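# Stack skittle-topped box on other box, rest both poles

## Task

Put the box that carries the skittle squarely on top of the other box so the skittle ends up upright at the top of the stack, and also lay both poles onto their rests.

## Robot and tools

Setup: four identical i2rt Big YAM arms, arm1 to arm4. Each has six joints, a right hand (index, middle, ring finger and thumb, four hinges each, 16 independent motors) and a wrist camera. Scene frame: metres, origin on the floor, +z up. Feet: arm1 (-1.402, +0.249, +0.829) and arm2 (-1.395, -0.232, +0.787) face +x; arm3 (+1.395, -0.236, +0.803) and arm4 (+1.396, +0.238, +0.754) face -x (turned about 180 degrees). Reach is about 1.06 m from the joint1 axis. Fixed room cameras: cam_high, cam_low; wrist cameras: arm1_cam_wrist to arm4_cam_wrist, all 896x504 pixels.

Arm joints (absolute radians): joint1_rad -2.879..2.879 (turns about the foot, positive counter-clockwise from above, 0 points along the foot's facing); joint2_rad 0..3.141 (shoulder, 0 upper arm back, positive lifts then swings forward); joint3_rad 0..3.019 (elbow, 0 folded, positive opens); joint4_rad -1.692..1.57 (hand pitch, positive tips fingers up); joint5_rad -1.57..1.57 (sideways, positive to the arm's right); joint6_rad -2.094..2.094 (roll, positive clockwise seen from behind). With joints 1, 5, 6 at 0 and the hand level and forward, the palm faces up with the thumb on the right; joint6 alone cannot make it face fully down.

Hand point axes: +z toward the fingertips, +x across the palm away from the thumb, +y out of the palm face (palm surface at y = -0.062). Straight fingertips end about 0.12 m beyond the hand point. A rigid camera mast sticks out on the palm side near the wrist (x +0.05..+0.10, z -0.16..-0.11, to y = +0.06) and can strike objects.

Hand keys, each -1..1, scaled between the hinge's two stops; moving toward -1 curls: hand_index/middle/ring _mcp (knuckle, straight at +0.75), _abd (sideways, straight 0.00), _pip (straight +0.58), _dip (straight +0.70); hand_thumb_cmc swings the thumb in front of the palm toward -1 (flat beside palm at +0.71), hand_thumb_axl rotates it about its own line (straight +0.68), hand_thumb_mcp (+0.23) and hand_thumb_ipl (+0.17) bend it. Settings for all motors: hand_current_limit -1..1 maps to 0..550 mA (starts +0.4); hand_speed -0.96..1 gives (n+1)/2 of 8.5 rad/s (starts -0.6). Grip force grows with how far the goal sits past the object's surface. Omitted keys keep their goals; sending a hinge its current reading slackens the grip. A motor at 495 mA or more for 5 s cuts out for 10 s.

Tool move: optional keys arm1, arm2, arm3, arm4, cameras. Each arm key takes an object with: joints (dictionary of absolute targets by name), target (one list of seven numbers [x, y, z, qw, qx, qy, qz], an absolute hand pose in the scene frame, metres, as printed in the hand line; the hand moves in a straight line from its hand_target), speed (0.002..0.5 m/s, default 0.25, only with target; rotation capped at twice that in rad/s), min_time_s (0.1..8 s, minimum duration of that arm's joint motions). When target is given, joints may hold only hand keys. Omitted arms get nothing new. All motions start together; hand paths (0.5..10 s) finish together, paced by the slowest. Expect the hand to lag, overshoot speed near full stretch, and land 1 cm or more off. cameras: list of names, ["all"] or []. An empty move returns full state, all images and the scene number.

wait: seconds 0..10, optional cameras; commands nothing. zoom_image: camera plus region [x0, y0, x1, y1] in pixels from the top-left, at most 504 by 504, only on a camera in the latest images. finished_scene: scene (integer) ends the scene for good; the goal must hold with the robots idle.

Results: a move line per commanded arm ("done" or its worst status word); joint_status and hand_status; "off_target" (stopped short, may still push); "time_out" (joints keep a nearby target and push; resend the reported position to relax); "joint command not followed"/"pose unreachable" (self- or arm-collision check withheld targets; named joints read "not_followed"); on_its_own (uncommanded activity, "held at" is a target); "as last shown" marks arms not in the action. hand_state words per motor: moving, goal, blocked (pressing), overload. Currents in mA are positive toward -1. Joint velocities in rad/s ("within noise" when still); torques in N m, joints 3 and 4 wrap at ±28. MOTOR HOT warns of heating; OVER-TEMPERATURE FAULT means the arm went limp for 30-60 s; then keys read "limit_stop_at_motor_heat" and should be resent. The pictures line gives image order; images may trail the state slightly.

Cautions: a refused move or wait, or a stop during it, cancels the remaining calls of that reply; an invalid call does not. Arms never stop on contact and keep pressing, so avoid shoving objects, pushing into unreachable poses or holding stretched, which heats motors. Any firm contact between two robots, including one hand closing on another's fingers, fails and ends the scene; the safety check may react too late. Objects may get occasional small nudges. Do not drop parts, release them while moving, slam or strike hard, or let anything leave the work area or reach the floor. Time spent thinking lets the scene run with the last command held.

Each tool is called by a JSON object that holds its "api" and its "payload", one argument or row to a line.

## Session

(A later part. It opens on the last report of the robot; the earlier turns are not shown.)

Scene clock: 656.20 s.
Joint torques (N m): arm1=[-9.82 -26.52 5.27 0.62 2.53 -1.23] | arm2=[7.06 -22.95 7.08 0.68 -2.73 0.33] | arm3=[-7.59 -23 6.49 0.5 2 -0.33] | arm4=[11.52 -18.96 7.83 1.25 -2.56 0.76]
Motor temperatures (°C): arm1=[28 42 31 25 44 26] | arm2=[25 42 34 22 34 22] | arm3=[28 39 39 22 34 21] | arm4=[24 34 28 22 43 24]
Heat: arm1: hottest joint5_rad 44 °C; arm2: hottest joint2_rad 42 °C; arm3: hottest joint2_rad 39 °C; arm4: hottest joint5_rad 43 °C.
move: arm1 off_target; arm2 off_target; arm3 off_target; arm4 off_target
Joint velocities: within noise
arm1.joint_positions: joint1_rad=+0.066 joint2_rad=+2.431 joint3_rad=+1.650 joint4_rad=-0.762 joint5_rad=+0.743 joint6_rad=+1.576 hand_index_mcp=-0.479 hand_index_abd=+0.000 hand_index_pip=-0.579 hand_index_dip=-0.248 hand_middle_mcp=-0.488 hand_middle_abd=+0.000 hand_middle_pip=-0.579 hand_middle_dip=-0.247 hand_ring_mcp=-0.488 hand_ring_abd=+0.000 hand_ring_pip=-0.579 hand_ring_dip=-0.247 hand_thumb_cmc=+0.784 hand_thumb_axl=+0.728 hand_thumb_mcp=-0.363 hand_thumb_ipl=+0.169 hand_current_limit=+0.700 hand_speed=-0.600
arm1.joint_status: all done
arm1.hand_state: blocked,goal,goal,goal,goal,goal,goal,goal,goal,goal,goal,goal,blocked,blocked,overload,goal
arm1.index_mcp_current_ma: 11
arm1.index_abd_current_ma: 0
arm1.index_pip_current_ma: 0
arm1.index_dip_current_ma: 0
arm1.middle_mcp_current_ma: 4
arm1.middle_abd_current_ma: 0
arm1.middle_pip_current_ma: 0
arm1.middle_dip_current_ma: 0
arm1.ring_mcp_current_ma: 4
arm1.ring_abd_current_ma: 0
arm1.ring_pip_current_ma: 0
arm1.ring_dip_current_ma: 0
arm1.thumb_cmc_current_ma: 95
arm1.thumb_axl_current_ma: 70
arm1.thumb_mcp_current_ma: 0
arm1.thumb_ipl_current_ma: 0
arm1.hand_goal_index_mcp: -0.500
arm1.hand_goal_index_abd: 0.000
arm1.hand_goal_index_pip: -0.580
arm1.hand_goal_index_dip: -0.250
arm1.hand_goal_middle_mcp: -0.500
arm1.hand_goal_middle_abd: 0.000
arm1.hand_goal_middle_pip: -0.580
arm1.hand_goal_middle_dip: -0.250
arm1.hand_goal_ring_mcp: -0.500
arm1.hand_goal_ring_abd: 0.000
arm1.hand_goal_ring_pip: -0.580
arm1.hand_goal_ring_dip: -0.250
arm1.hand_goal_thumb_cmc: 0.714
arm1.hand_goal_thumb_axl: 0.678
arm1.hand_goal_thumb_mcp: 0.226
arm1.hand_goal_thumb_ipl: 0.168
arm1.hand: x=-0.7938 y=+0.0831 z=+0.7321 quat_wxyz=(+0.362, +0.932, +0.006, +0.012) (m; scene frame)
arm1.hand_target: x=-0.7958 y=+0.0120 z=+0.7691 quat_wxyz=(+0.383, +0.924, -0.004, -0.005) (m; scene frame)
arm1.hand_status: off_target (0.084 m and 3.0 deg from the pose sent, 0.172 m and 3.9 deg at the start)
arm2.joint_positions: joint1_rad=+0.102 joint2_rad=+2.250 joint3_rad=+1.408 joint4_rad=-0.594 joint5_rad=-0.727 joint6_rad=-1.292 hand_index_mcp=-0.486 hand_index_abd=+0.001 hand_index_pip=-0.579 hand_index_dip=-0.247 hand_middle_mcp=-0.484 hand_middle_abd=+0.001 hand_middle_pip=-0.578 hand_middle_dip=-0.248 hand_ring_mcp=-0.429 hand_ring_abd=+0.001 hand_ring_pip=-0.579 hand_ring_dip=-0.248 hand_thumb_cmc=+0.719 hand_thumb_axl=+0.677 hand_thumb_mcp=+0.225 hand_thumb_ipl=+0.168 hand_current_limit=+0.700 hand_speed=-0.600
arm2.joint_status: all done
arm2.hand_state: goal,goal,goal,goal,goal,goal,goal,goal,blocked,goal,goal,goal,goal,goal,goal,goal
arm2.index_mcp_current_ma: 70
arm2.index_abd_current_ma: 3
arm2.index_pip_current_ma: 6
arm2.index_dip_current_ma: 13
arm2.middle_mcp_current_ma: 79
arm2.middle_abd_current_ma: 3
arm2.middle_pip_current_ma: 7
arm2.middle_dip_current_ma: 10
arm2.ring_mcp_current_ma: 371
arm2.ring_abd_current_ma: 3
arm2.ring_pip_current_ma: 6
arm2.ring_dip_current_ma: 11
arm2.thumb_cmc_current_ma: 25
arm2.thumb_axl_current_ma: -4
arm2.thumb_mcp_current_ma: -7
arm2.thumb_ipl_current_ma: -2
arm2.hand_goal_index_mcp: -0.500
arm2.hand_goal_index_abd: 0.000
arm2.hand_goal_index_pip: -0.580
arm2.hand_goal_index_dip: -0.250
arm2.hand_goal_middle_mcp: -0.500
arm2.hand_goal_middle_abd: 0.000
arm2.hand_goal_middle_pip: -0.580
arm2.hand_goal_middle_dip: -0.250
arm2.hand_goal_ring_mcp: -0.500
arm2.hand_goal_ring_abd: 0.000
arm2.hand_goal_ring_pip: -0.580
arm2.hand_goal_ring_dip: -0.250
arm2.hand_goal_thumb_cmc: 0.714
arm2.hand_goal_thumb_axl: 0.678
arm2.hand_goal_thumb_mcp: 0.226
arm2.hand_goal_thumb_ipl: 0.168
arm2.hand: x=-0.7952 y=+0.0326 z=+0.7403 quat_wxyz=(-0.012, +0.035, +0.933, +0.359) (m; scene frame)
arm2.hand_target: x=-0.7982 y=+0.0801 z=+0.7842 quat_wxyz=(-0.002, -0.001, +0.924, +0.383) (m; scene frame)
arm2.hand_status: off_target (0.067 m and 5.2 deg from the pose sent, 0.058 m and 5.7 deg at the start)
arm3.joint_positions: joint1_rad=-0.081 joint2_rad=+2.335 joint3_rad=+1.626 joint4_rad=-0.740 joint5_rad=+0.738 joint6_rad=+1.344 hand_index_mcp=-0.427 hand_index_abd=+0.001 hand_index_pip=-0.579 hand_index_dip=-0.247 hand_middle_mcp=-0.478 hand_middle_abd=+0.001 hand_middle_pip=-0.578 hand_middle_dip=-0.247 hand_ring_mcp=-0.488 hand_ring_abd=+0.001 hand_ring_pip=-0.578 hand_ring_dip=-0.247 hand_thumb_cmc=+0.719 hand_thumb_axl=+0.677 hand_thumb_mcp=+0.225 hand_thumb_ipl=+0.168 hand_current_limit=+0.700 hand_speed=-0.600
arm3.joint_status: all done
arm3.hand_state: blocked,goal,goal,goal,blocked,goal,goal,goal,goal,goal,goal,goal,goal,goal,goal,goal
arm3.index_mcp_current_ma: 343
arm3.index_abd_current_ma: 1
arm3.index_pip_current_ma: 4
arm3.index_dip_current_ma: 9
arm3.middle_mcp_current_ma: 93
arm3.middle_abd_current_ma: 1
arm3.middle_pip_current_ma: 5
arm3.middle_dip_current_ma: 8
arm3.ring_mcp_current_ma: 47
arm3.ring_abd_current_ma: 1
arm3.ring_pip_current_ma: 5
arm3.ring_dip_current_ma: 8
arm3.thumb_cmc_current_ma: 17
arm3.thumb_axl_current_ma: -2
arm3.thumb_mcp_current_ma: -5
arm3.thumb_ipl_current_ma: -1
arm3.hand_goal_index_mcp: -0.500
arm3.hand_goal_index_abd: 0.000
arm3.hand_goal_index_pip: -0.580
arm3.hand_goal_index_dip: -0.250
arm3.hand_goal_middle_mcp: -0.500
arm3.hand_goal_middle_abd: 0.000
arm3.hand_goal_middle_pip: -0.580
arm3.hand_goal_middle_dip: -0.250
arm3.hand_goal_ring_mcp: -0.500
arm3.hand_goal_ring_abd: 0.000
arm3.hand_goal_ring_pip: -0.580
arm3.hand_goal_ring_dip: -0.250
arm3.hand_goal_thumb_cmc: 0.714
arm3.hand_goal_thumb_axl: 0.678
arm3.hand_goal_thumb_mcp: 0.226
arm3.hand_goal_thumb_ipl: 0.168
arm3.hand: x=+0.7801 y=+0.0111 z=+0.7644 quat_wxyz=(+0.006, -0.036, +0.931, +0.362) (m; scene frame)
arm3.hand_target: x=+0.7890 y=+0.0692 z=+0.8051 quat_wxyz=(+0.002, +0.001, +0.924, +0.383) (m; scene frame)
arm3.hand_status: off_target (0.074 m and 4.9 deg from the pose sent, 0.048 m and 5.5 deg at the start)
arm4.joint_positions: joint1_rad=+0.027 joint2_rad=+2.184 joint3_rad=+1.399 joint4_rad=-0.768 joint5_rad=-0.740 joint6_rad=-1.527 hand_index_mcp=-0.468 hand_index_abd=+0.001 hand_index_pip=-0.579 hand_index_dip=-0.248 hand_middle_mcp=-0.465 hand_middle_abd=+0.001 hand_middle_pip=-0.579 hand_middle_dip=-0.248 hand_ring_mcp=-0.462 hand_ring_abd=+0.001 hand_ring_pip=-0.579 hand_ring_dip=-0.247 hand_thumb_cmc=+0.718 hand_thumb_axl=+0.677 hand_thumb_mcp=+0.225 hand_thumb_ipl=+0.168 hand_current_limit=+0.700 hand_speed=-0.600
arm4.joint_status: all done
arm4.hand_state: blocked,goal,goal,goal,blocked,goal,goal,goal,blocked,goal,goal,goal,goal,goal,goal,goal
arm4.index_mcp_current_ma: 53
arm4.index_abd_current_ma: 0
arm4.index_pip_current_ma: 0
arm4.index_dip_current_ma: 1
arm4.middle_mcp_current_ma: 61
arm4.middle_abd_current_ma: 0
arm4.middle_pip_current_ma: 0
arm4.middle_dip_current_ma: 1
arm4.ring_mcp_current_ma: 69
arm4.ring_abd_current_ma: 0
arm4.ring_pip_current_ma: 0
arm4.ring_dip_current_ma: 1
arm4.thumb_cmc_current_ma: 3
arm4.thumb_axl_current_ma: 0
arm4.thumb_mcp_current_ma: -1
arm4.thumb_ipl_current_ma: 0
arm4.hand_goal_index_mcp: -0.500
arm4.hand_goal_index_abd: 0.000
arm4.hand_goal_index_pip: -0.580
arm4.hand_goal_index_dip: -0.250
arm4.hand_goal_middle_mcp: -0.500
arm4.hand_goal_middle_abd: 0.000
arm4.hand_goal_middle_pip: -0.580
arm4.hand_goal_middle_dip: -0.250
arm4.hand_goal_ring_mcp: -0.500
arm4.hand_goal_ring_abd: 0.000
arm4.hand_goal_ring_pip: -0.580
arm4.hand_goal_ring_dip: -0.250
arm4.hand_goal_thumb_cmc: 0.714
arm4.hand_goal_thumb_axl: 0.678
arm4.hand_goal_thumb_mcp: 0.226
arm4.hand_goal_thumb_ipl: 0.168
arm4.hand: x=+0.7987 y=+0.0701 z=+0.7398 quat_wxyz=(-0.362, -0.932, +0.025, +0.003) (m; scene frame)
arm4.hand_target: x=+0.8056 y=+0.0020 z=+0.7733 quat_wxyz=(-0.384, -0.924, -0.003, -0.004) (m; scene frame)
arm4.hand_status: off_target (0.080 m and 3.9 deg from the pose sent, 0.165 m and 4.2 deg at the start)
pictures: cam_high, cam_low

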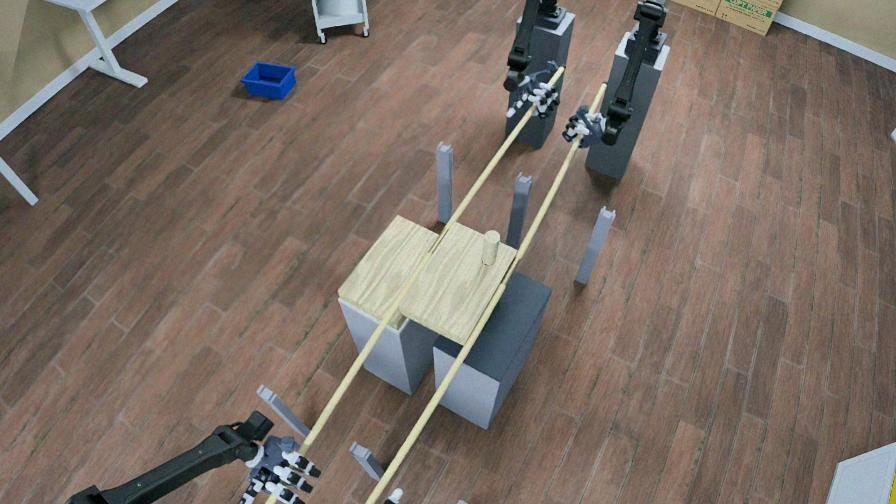

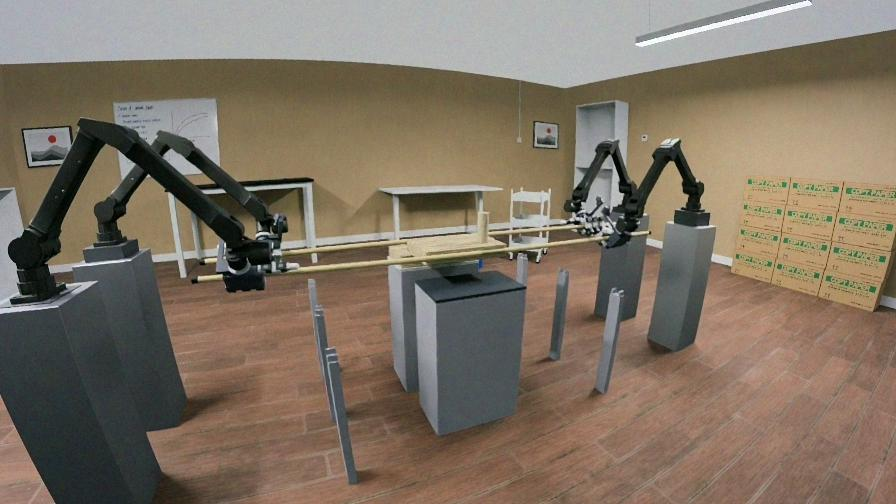

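{"api": "move", "payload": {
  "arm1": {"target":[-0.79,-0.093,0.771,0.3827,0.9239,0,0],"speed":0.05},
  "arm2": {"target":[-0.795,-0.020,0.785,0,0,0.9239,0.3827],"speed":0.05},
  "arm3": {"target":[0.785,-0.031,0.806,0,0,0.9239,0.3827],"speed":0.05},
  "arm4": {"target":[0.8,-0.103,0.774,0.3827,0.9239,0,0],"speed":0.05},
  "cameras": ["cam_low","cam_high"]
}}

{"api": "zoom_image", "payload": {
  "camera": "cam_low",
  "region": [360, 200, 540, 320]
}}

{"api": "zoom_image", "payload": {
  "camera": "cam_high",
  "region": [320, 180, 600, 380]
}}

Scene clock: 664.43 s.
Joint torques (N m): arm1=[-9.35 -25.88 7.25 1.07 2.44 -1.2] | arm2=[6.77 -21.13 6.61 -0.17 -2.54 0.16] | arm3=[-7.36 -20.01 6.63 -0.58 1.9 -0.1] | arm4=[11.11 -18.55 10.7 1.8 -2.4 0.77]
Motor temperatures (°C): arm1=[28 42 31 25 44 26] | arm2=[25 42 33 22 36 21] | arm3=[28 40 38 22 35 21] | arm4=[24 34 28 22 43 25]
Heat: arm1: hottest joint5_rad 44 °C; arm2: hottest joint2_rad 42 °C; arm3: hottest joint2_rad 40 °C; arm4: hottest joint5_rad 43 °C.
move: arm1 off_target; arm2 off_target; arm3 off_target; arm4 off_target
Joint velocities: within noise
arm1.joint_positions: joint1_rad=-0.095 joint2_rad=+2.427 joint3_rad=+1.642 joint4_rad=-0.626 joint5_rad=+0.719 joint6_rad=+1.357 hand_index_mcp=-0.474 hand_index_abd=+0.000 hand_index_pip=-0.579 hand_index_dip=-0.248 hand_middle_mcp=-0.488 hand_middle_abd=+0.000 hand_middle_pip=-0.579 hand_middle_dip=-0.247 hand_ring_mcp=-0.488 hand_ring_abd=+0.000 hand_ring_pip=-0.579 hand_ring_dip=-0.247 hand_thumb_cmc=+0.789 hand_thumb_axl=+0.730 hand_thumb_mcp=-0.362 hand_thumb_ipl=+0.169 hand_current_limit=+0.700 hand_speed=-0.600
arm1.joint_status: not commanded
arm1.hand_state: blocked,goal,goal,goal,goal,goal,goal,goal,goal,goal,goal,goal,blocked,blocked,overload,goal
arm1.index_mcp_current_ma: 17
arm1.index_abd_current_ma: 0
arm1.index_pip_current_ma: 0
arm1.index_dip_current_ma: 0
arm1.middle_mcp_current_ma: 4
arm1.middle_abd_current_ma: 0
arm1.middle_pip_current_ma: 0
arm1.middle_dip_current_ma: 0
arm1.ring_mcp_current_ma: 4
arm1.ring_abd_current_ma: 0
arm1.ring_pip_current_ma: 0
arm1.ring_dip_current_ma: 0
arm1.thumb_cmc_current_ma: 107
arm1.thumb_axl_current_ma: 76
arm1.thumb_mcp_current_ma: 0
arm1.thumb_ipl_current_ma: 0
arm1.hand_goal_index_mcp: -0.500
arm1.hand_goal_index_abd: 0.000
arm1.hand_goal_index_pip: -0.580
arm1.hand_goal_index_dip: -0.250
arm1.hand_goal_middle_mcp: -0.500
arm1.hand_goal_middle_abd: 0.000
arm1.hand_goal_middle_pip: -0.580
arm1.hand_goal_middle_dip: -0.250
arm1.hand_goal_ring_mcp: -0.500
arm1.hand_goal_ring_abd: 0.000
arm1.hand_goal_ring_pip: -0.580
arm1.hand_goal_ring_dip: -0.250
arm1.hand_goal_thumb_cmc: 0.714
arm1.hand_goal_thumb_axl: 0.678
arm1.hand_goal_thumb_mcp: 0.226
arm1.hand_goal_thumb_ipl: 0.168
arm1.hand: x=-0.7924 y=-0.0182 z=+0.7318 quat_wxyz=(+0.358, +0.934, +0.010, +0.005) (m; scene frame)
arm1.hand_target: x=-0.7968 y=-0.0889 z=+0.7716 quat_wxyz=(+0.383, +0.924, -0.004, -0.004) (m; scene frame)
arm1.hand_status: off_target (0.084 m and 3.4 deg from the pose sent, 0.180 m and 3.0 deg at the start)
arm2.joint_positions: joint1_rad=-0.070 joint2_rad=+2.221 joint3_rad=+1.411 joint4_rad=-0.748 joint5_rad=-0.753 joint6_rad=-1.510 hand_index_mcp=-0.477 hand_index_abd=+0.001 hand_index_pip=-0.579 hand_index_dip=-0.247 hand_middle_mcp=-0.467 hand_middle_abd=+0.001 hand_middle_pip=-0.578 hand_middle_dip=-0.248 hand_ring_mcp=-0.446 hand_ring_abd=+0.001 hand_ring_pip=-0.579 hand_ring_dip=-0.248 hand_thumb_cmc=+0.719 hand_thumb_axl=+0.677 hand_thumb_mcp=+0.225 hand_thumb_ipl=+0.168 hand_current_limit=+0.700 hand_speed=-0.600
arm2.joint_status: not commanded
arm2.hand_state: blocked,goal,goal,goal,blocked,goal,goal,goal,blocked,goal,goal,goal,goal,goal,goal,goal
arm2.index_mcp_current_ma: 118
arm2.index_abd_current_ma: 3
arm2.index_pip_current_ma: 6
arm2.index_dip_current_ma: 13
arm2.middle_mcp_current_ma: 169
arm2.middle_abd_current_ma: 3
arm2.middle_pip_current_ma: 7
arm2.middle_dip_current_ma: 10
arm2.ring_mcp_current_ma: 281
arm2.ring_abd_current_ma: 3
arm2.ring_pip_current_ma: 6
arm2.ring_dip_current_ma: 11
arm2.thumb_cmc_current_ma: 25
arm2.thumb_axl_current_ma: -4
arm2.thumb_mcp_current_ma: -7
arm2.thumb_ipl_current_ma: -2
arm2.hand_goal_index_mcp: -0.500
arm2.hand_goal_index_abd: 0.000
arm2.hand_goal_index_pip: -0.580
arm2.hand_goal_index_dip: -0.250
arm2.hand_goal_middle_mcp: -0.500
arm2.hand_goal_middle_abd: 0.000
arm2.hand_goal_middle_pip: -0.580
arm2.hand_goal_middle_dip: -0.250
arm2.hand_goal_ring_mcp: -0.500
arm2.hand_goal_ring_abd: 0.000
arm2.hand_goal_ring_pip: -0.580
arm2.hand_goal_ring_dip: -0.250
arm2.hand_goal_thumb_cmc: 0.714
arm2.hand_goal_thumb_axl: 0.678
arm2.hand_goal_thumb_mcp: 0.226
arm2.hand_goal_thumb_ipl: 0.168
arm2.hand: x=-0.7929 y=-0.0654 z=+0.7602 quat_wxyz=(+0.001, +0.035, +0.930, +0.366) (m; scene frame)
arm2.hand_target: x=-0.7970 y=-0.0215 z=+0.7845 quat_wxyz=(-0.001, +0.000, +0.924, +0.383) (m; scene frame)
arm2.hand_status: off_target (0.052 m and 4.5 deg from the pose sent, 0.069 m and 5.1 deg at the start)
arm3.joint_positions: joint1_rad=+0.074 joint2_rad=+2.309 joint3_rad=+1.626 joint4_rad=-0.882 joint5_rad=+0.758 joint6_rad=+1.537 hand_index_mcp=-0.438 hand_index_abd=+0.001 hand_index_pip=-0.579 hand_index_dip=-0.247 hand_middle_mcp=-0.461 hand_middle_abd=+0.001 hand_middle_pip=-0.578 hand_middle_dip=-0.247 hand_ring_mcp=-0.472 hand_ring_abd=+0.001 hand_ring_pip=-0.578 hand_ring_dip=-0.247 hand_thumb_cmc=+0.719 hand_thumb_axl=+0.677 hand_thumb_mcp=+0.225 hand_thumb_ipl=+0.168 hand_current_limit=+0.700 hand_speed=-0.600
arm3.joint_status: not commanded
arm3.hand_state: blocked,goal,goal,goal,blocked,goal,goal,goal,blocked,goal,goal,goal,goal,goal,goal,goal
arm3.index_mcp_current_ma: 287
arm3.index_abd_current_ma: 1
arm3.index_pip_current_ma: 4
arm3.index_dip_current_ma: 9
arm3.middle_mcp_current_ma: 171
arm3.middle_abd_current_ma: 1
arm3.middle_pip_current_ma: 5
arm3.middle_dip_current_ma: 8
arm3.ring_mcp_current_ma: 118
arm3.ring_abd_current_ma: 1
arm3.ring_pip_current_ma: 5
arm3.ring_dip_current_ma: 8
arm3.thumb_cmc_current_ma: 17
arm3.thumb_axl_current_ma: -2
arm3.thumb_mcp_current_ma: -5
arm3.thumb_ipl_current_ma: -1
arm3.hand_goal_index_mcp: -0.500
arm3.hand_goal_index_abd: 0.000
arm3.hand_goal_index_pip: -0.580
arm3.hand_goal_index_dip: -0.250
arm3.hand_goal_middle_mcp: -0.500
arm3.hand_goal_middle_abd: 0.000
arm3.hand_goal_middle_pip: -0.580
arm3.hand_goal_middle_dip: -0.250
arm3.hand_goal_ring_mcp: -0.500
arm3.hand_goal_ring_abd: 0.000
arm3.hand_goal_ring_pip: -0.580
arm3.hand_goal_ring_dip: -0.250
arm3.hand_goal_thumb_cmc: 0.714
arm3.hand_goal_thumb_axl: 0.678
arm3.hand_goal_thumb_mcp: 0.226
arm3.hand_goal_thumb_ipl: 0.168
arm3.hand: x=+0.7825 y=-0.0853 z=+0.7813 quat_wxyz=(-0.003, -0.040, +0.929, +0.368) (m; scene frame)
arm3.hand_target: x=+0.7878 y=-0.0331 z=+0.8055 quat_wxyz=(+0.001, +0.000, +0.924, +0.383) (m; scene frame)
arm3.hand_status: off_target (0.060 m and 4.9 deg from the pose sent, 0.059 m and 4.9 deg at the start)
arm4.joint_positions: joint1_rad=+0.200 joint2_rad=+2.179 joint3_rad=+1.385 joint4_rad=-0.619 joint5_rad=-0.716 joint6_rad=-1.296 hand_index_mcp=-0.474 hand_index_abd=+0.001 hand_index_pip=-0.579 hand_index_dip=-0.248 hand_middle_mcp=-0.465 hand_middle_abd=+0.001 hand_middle_pip=-0.579 hand_middle_dip=-0.248 hand_ring_mcp=-0.456 hand_ring_abd=+0.001 hand_ring_pip=-0.579 hand_ring_dip=-0.247 hand_thumb_cmc=+0.718 hand_thumb_axl=+0.677 hand_thumb_mcp=+0.225 hand_thumb_ipl=+0.168 hand_current_limit=+0.700 hand_speed=-0.600
arm4.joint_status: not commanded
arm4.hand_state: blocked,goal,goal,goal,blocked,goal,goal,goal,blocked,goal,goal,goal,goal,goal,goal,goal
arm4.index_mcp_current_ma: 39
arm4.index_abd_current_ma: 0
arm4.index_pip_current_ma: 0
arm4.index_dip_current_ma: 1
arm4.middle_mcp_current_ma: 61
arm4.middle_abd_current_ma: 0
arm4.middle_pip_current_ma: 0
arm4.middle_dip_current_ma: 1
arm4.ring_mcp_current_ma: 86
arm4.ring_abd_current_ma: 0
arm4.ring_pip_current_ma: 0
arm4.ring_dip_current_ma: 1
arm4.thumb_cmc_current_ma: 3
arm4.thumb_axl_current_ma: 0
arm4.thumb_mcp_current_ma: -1
arm4.thumb_ipl_current_ma: 0
arm4.hand_goal_index_mcp: -0.500
arm4.hand_goal_index_abd: 0.000
arm4.hand_goal_index_pip: -0.580
arm4.hand_goal_index_dip: -0.250
arm4.hand_goal_middle_mcp: -0.500
arm4.hand_goal_middle_abd: 0.000
arm4.hand_goal_middle_pip: -0.580
arm4.hand_goal_middle_dip: -0.250
arm4.hand_goal_ring_mcp: -0.500
arm4.hand_goal_ring_abd: 0.000
arm4.hand_goal_ring_pip: -0.580
arm4.hand_goal_ring_dip: -0.250
arm4.hand_goal_thumb_cmc: 0.714
arm4.hand_goal_thumb_axl: 0.678
arm4.hand_goal_thumb_mcp: 0.226
arm4.hand_goal_thumb_ipl: 0.168
arm4.hand: x=+0.7996 y=-0.0276 z=+0.7373 quat_wxyz=(-0.357, -0.934, +0.028, -0.002) (m; scene frame)
arm4.hand_target: x=+0.8074 y=-0.0986 z=+0.7749 quat_wxyz=(-0.383, -0.924, -0.003, -0.004) (m; scene frame)
arm4.hand_status: off_target (0.084 m and 4.5 deg from the pose sent, 0.176 m and 3.9 deg at the start)
pictures: cam_high, cam_low

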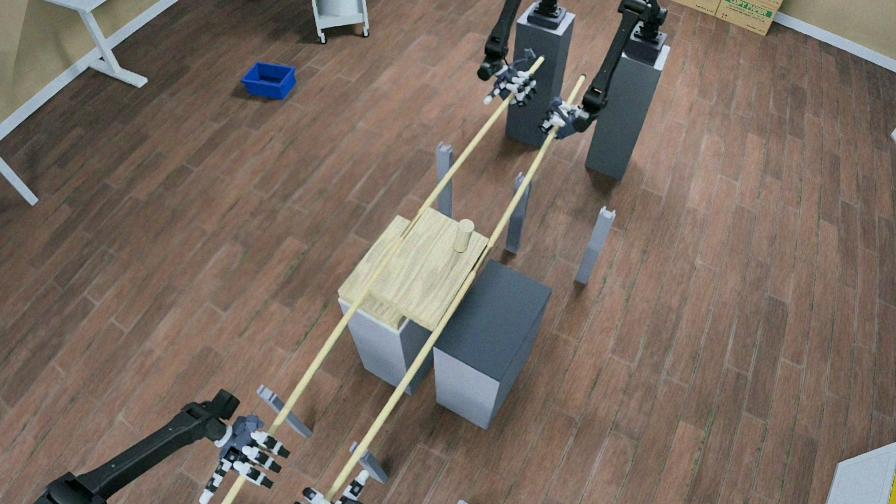

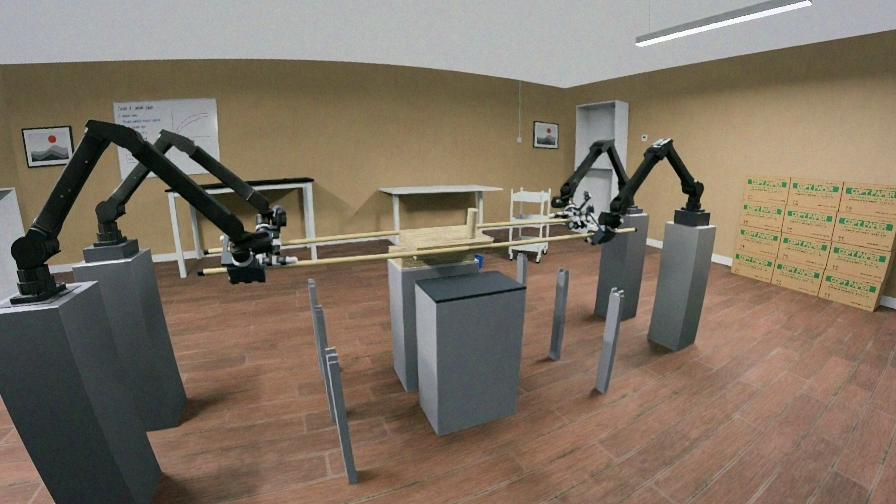

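Scaled by 2.800 from the camera's 896x504 image, which has a finer 1280x720 frame.

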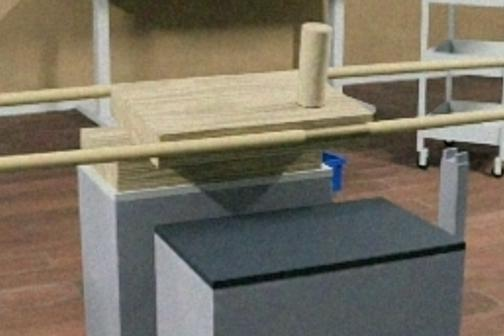

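Scaled by 1.800 from the camera's 896x504 image, which has a finer 1280x720 frame.

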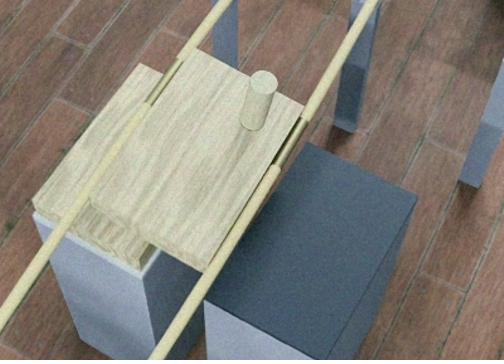

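{"api": "move", "payload": {
  "arm1": {"target":[-0.79,-0.190,0.778,0.3827,0.9239,0,0],"speed":0.05},
  "arm2": {"target":[-0.795,-0.118,0.770,0,0,0.9239,0.3827],"speed":0.05},
  "arm3": {"target":[0.785,-0.130,0.790,0,0,0.9239,0.3827],"speed":0.05},
  "arm4": {"target":[0.8,-0.200,0.782,0.3827,0.9239,0,0],"speed":0.05},
  "cameras": ["cam_low","cam_high"]
}}

{"api": "zoom_image", "payload": {
  "camera": "cam_low",
  "region": [360, 200, 540, 320]
}}

{"api": "zoom_image", "payload": {
  "camera": "cam_high",
  "region": [300, 180, 500, 350]
}}

Scene clock: 677.30 s.
Joint torques (N m): arm1=[-9.76 -24.59 10.65 1.06 2.42 -1.19] | arm2=[5.83 -17.26 6.12 -0.08 -2.35 -0.14] | arm3=[-6.18 -17.49 6.56 -0.73 1.79 0.04] | arm4=[11.75 -17.73 14.83 1.72 -2.19 0.7]
Motor temperatures (°C): arm1=[28 43 33 25 44 27] | arm2=[25 41 33 22 37 21] | arm3=[28 39 37 22 35 21] | arm4=[24 33 28 22 43 25]
Heat: arm1: hottest joint5_rad 44 °C; arm2: hottest joint2_rad 41 °C; arm3: hottest joint2_rad 39 °C; arm4: hottest joint5_rad 43 °C.
move: arm1 off_target; arm2 off_target; arm3 off_target; arm4 off_target
Joint velocities: within noise
arm1.joint_positions: joint1_rad=-0.229 joint2_rad=+2.427 joint3_rad=+1.667 joint4_rad=-0.542 joint5_rad=+0.676 joint6_rad=+1.172 hand_index_mcp=-0.473 hand_index_abd=+0.000 hand_index_pip=-0.579 hand_index_dip=-0.248 hand_middle_mcp=-0.485 hand_middle_abd=+0.000 hand_middle_pip=-0.579 hand_middle_dip=-0.247 hand_ring_mcp=-0.488 hand_ring_abd=+0.000 hand_ring_pip=-0.579 hand_ring_dip=-0.247 hand_thumb_cmc=+0.796 hand_thumb_axl=+0.737 hand_thumb_mcp=-0.373 hand_thumb_ipl=+0.168 hand_current_limit=+0.700 hand_speed=-0.600
arm1.joint_status: not commanded
arm1.hand_state: blocked,goal,goal,goal,goal,goal,goal,goal,goal,goal,goal,goal,blocked,blocked,overload,goal
arm1.index_mcp_current_ma: 18
arm1.index_abd_current_ma: 0
arm1.index_pip_current_ma: 0
arm1.index_dip_current_ma: 0
arm1.middle_mcp_current_ma: 6
arm1.middle_abd_current_ma: 0
arm1.middle_pip_current_ma: 0
arm1.middle_dip_current_ma: 0
arm1.ring_mcp_current_ma: 4
arm1.ring_abd_current_ma: 0
arm1.ring_pip_current_ma: 0
arm1.ring_dip_current_ma: 0
arm1.thumb_cmc_current_ma: 128
arm1.thumb_axl_current_ma: 95
arm1.thumb_mcp_current_ma: 0
arm1.thumb_ipl_current_ma: 0
arm1.hand_goal_index_mcp: -0.500
arm1.hand_goal_index_abd: 0.000
arm1.hand_goal_index_pip: -0.580
arm1.hand_goal_index_dip: -0.250
arm1.hand_goal_middle_mcp: -0.500
arm1.hand_goal_middle_abd: 0.000
arm1.hand_goal_middle_pip: -0.580
arm1.hand_goal_middle_dip: -0.250
arm1.hand_goal_ring_mcp: -0.500
arm1.hand_goal_ring_abd: 0.000
arm1.hand_goal_ring_pip: -0.580
arm1.hand_goal_ring_dip: -0.250
arm1.hand_goal_thumb_cmc: 0.714
arm1.hand_goal_thumb_axl: 0.678
arm1.hand_goal_thumb_mcp: 0.226
arm1.hand_goal_thumb_ipl: 0.168
arm1.hand: x=-0.7937 y=-0.1044 z=+0.7377 quat_wxyz=(+0.351, +0.936, +0.018, +0.004) (m; scene frame)
arm1.hand_target: x=-0.8003 y=-0.1837 z=+0.7807 quat_wxyz=(+0.383, +0.924, -0.003, -0.003) (m; scene frame)
arm1.hand_status: off_target (0.095 m and 4.4 deg from the pose sent, 0.178 m and 3.4 deg at the start; pose on its path clipped on 32 of 84 steps)
arm2.joint_positions: joint1_rad=-0.219 joint2_rad=+2.234 joint3_rad=+1.482 joint4_rad=-0.927 joint5_rad=-0.749 joint6_rad=-1.711 hand_index_mcp=-0.452 hand_index_abd=+0.001 hand_index_pip=-0.579 hand_index_dip=-0.247 hand_middle_mcp=-0.454 hand_middle_abd=+0.001 hand_middle_pip=-0.578 hand_middle_dip=-0.248 hand_ring_mcp=-0.453 hand_ring_abd=+0.001 hand_ring_pip=-0.579 hand_ring_dip=-0.248 hand_thumb_cmc=+0.719 hand_thumb_axl=+0.677 hand_thumb_mcp=+0.225 hand_thumb_ipl=+0.168 hand_current_limit=+0.700 hand_speed=-0.600
arm2.joint_status: not commanded
arm2.hand_state: blocked,goal,goal,goal,blocked,goal,goal,goal,blocked,goal,goal,goal,goal,goal,goal,goal
arm2.index_mcp_current_ma: 246
arm2.index_abd_current_ma: 3
arm2.index_pip_current_ma: 6
arm2.index_dip_current_ma: 13
arm2.middle_mcp_current_ma: 236
arm2.middle_abd_current_ma: 3
arm2.middle_pip_current_ma: 7
arm2.middle_dip_current_ma: 10
arm2.ring_mcp_current_ma: 245
arm2.ring_abd_current_ma: 3
arm2.ring_pip_current_ma: 6
arm2.ring_dip_current_ma: 11
arm2.thumb_cmc_current_ma: 25
arm2.thumb_axl_current_ma: -4
arm2.thumb_mcp_current_ma: -7
arm2.thumb_ipl_current_ma: -2
arm2.hand_goal_index_mcp: -0.500
arm2.hand_goal_index_abd: 0.000
arm2.hand_goal_index_pip: -0.580
arm2.hand_goal_index_dip: -0.250
arm2.hand_goal_middle_mcp: -0.500
arm2.hand_goal_middle_abd: 0.000
arm2.hand_goal_middle_pip: -0.580
arm2.hand_goal_middle_dip: -0.250
arm2.hand_goal_ring_mcp: -0.500
arm2.hand_goal_ring_abd: 0.000
arm2.hand_goal_ring_pip: -0.580
arm2.hand_goal_ring_dip: -0.250
arm2.hand_goal_thumb_cmc: 0.714
arm2.hand_goal_thumb_axl: 0.678
arm2.hand_goal_thumb_mcp: 0.226
arm2.hand_goal_thumb_ipl: 0.168
arm2.hand: x=-0.7898 y=-0.1512 z=+0.7742 quat_wxyz=(+0.009, +0.033, +0.930, +0.367) (m; scene frame)
arm2.hand_target: x=-0.7961 y=-0.1192 z=+0.7702 quat_wxyz=(+0.000, +0.001, +0.924, +0.383) (m; scene frame)
arm2.hand_status: off_target (0.034 m and 4.3 deg from the pose sent, 0.054 m and 4.5 deg at the start)
arm3.joint_positions: joint1_rad=+0.215 joint2_rad=+2.338 joint3_rad=+1.700 joint4_rad=-1.049 joint5_rad=+0.752 joint6_rad=+1.736 hand_index_mcp=-0.439 hand_index_abd=+0.001 hand_index_pip=-0.579 hand_index_dip=-0.247 hand_middle_mcp=-0.456 hand_middle_abd=+0.001 hand_middle_pip=-0.579 hand_middle_dip=-0.247 hand_ring_mcp=-0.463 hand_ring_abd=+0.001 hand_ring_pip=-0.578 hand_ring_dip=-0.247 hand_thumb_cmc=+0.719 hand_thumb_axl=+0.677 hand_thumb_mcp=+0.225 hand_thumb_ipl=+0.168 hand_current_limit=+0.700 hand_speed=-0.600
arm3.joint_status: not commanded
arm3.hand_state: blocked,goal,goal,goal,blocked,goal,goal,goal,blocked,goal,goal,goal,goal,goal,goal,goal
arm3.index_mcp_current_ma: 280
arm3.index_abd_current_ma: 1
arm3.index_pip_current_ma: 4
arm3.index_dip_current_ma: 9
arm3.middle_mcp_current_ma: 196
arm3.middle_abd_current_ma: 1
arm3.middle_pip_current_ma: 5
arm3.middle_dip_current_ma: 8
arm3.ring_mcp_current_ma: 161
arm3.ring_abd_current_ma: 1
arm3.ring_pip_current_ma: 5
arm3.ring_dip_current_ma: 8
arm3.thumb_cmc_current_ma: 17
arm3.thumb_axl_current_ma: -2
arm3.thumb_mcp_current_ma: -5
arm3.thumb_ipl_current_ma: -1
arm3.hand_goal_index_mcp: -0.500
arm3.hand_goal_index_abd: 0.000
arm3.hand_goal_index_pip: -0.580
arm3.hand_goal_index_dip: -0.250
arm3.hand_goal_middle_mcp: -0.500
arm3.hand_goal_middle_abd: 0.000
arm3.hand_goal_middle_pip: -0.580
arm3.hand_goal_middle_dip: -0.250
arm3.hand_goal_ring_mcp: -0.500
arm3.hand_goal_ring_abd: 0.000
arm3.hand_goal_ring_pip: -0.580
arm3.hand_goal_ring_dip: -0.250
arm3.hand_goal_thumb_cmc: 0.714
arm3.hand_goal_thumb_axl: 0.678
arm3.hand_goal_thumb_mcp: 0.226
arm3.hand_goal_thumb_ipl: 0.168
arm3.hand: x=+0.7847 y=-0.1739 z=+0.7867 quat_wxyz=(-0.009, -0.035, +0.929, +0.368) (m; scene frame)
arm3.hand_target: x=+0.7870 y=-0.1315 z=+0.7902 quat_wxyz=(+0.000, -0.001, +0.924, +0.383) (m; scene frame)
arm3.hand_status: off_target (0.044 m and 4.5 deg from the pose sent, 0.046 m and 4.9 deg at the start)
arm4.joint_positions: joint1_rad=+0.347 joint2_rad=+2.189 joint3_rad=+1.413 joint4_rad=-0.524 joint5_rad=-0.672 joint6_rad=-1.091 hand_index_mcp=-0.469 hand_index_abd=+0.001 hand_index_pip=-0.579 hand_index_dip=-0.248 hand_middle_mcp=-0.463 hand_middle_abd=+0.001 hand_middle_pip=-0.579 hand_middle_dip=-0.248 hand_ring_mcp=-0.453 hand_ring_abd=+0.001 hand_ring_pip=-0.579 hand_ring_dip=-0.247 hand_thumb_cmc=+0.718 hand_thumb_axl=+0.677 hand_thumb_mcp=+0.225 hand_thumb_ipl=+0.168 hand_current_limit=+0.700 hand_speed=-0.600
arm4.joint_status: not commanded
arm4.hand_state: blocked,goal,goal,goal,blocked,goal,goal,goal,blocked,goal,goal,goal,goal,goal,goal,goal
arm4.index_mcp_current_ma: 49
arm4.index_abd_current_ma: 0
arm4.index_pip_current_ma: 0
arm4.index_dip_current_ma: 1
arm4.middle_mcp_current_ma: 67
arm4.middle_abd_current_ma: 0
arm4.middle_pip_current_ma: 0
arm4.middle_dip_current_ma: 1
arm4.ring_mcp_current_ma: 94
arm4.ring_abd_current_ma: 0
arm4.ring_pip_current_ma: 0
arm4.ring_dip_current_ma: 1
arm4.thumb_cmc_current_ma: 3
arm4.thumb_axl_current_ma: 0
arm4.thumb_mcp_current_ma: -1
arm4.thumb_ipl_current_ma: 0
arm4.hand_goal_index_mcp: -0.500
arm4.hand_goal_index_abd: 0.000
arm4.hand_goal_index_pip: -0.580
arm4.hand_goal_index_dip: -0.250
arm4.hand_goal_middle_mcp: -0.500
arm4.hand_goal_middle_abd: 0.000
arm4.hand_goal_middle_pip: -0.580
arm4.hand_goal_middle_dip: -0.250
arm4.hand_goal_ring_mcp: -0.500
arm4.hand_goal_ring_abd: 0.000
arm4.hand_goal_ring_pip: -0.580
arm4.hand_goal_ring_dip: -0.250
arm4.hand_goal_thumb_cmc: 0.714
arm4.hand_goal_thumb_axl: 0.678
arm4.hand_goal_thumb_mcp: 0.226
arm4.hand_goal_thumb_ipl: 0.168
arm4.hand: x=+0.8019 y=-0.1127 z=+0.7383 quat_wxyz=(-0.351, -0.936, +0.039, -0.007) (m; scene frame)
arm4.hand_target: x=+0.8114 y=-0.1934 z=+0.7846 quat_wxyz=(-0.384, -0.923, -0.002, -0.003) (m; scene frame)
arm4.hand_status: off_target (0.098 m and 6.0 deg from the pose sent, 0.178 m and 4.5 deg at the start; pose on its path clipped on 33 of 84 steps)
pictures: cam_high, cam_low

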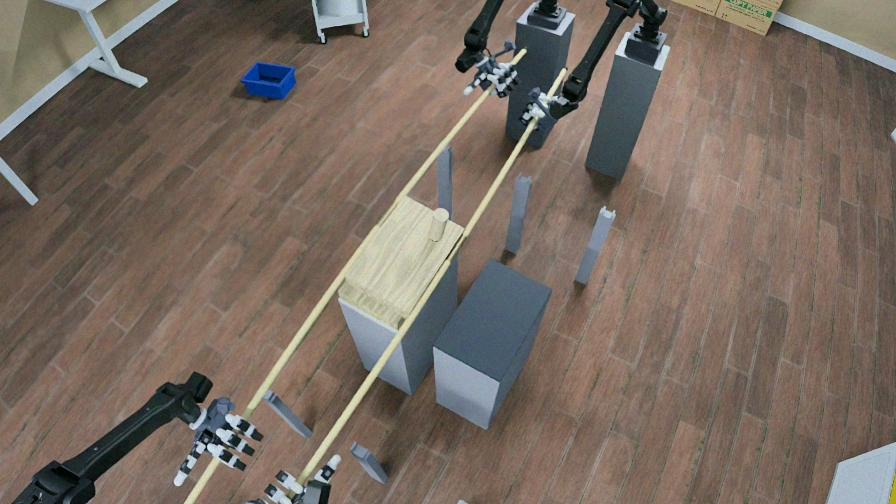

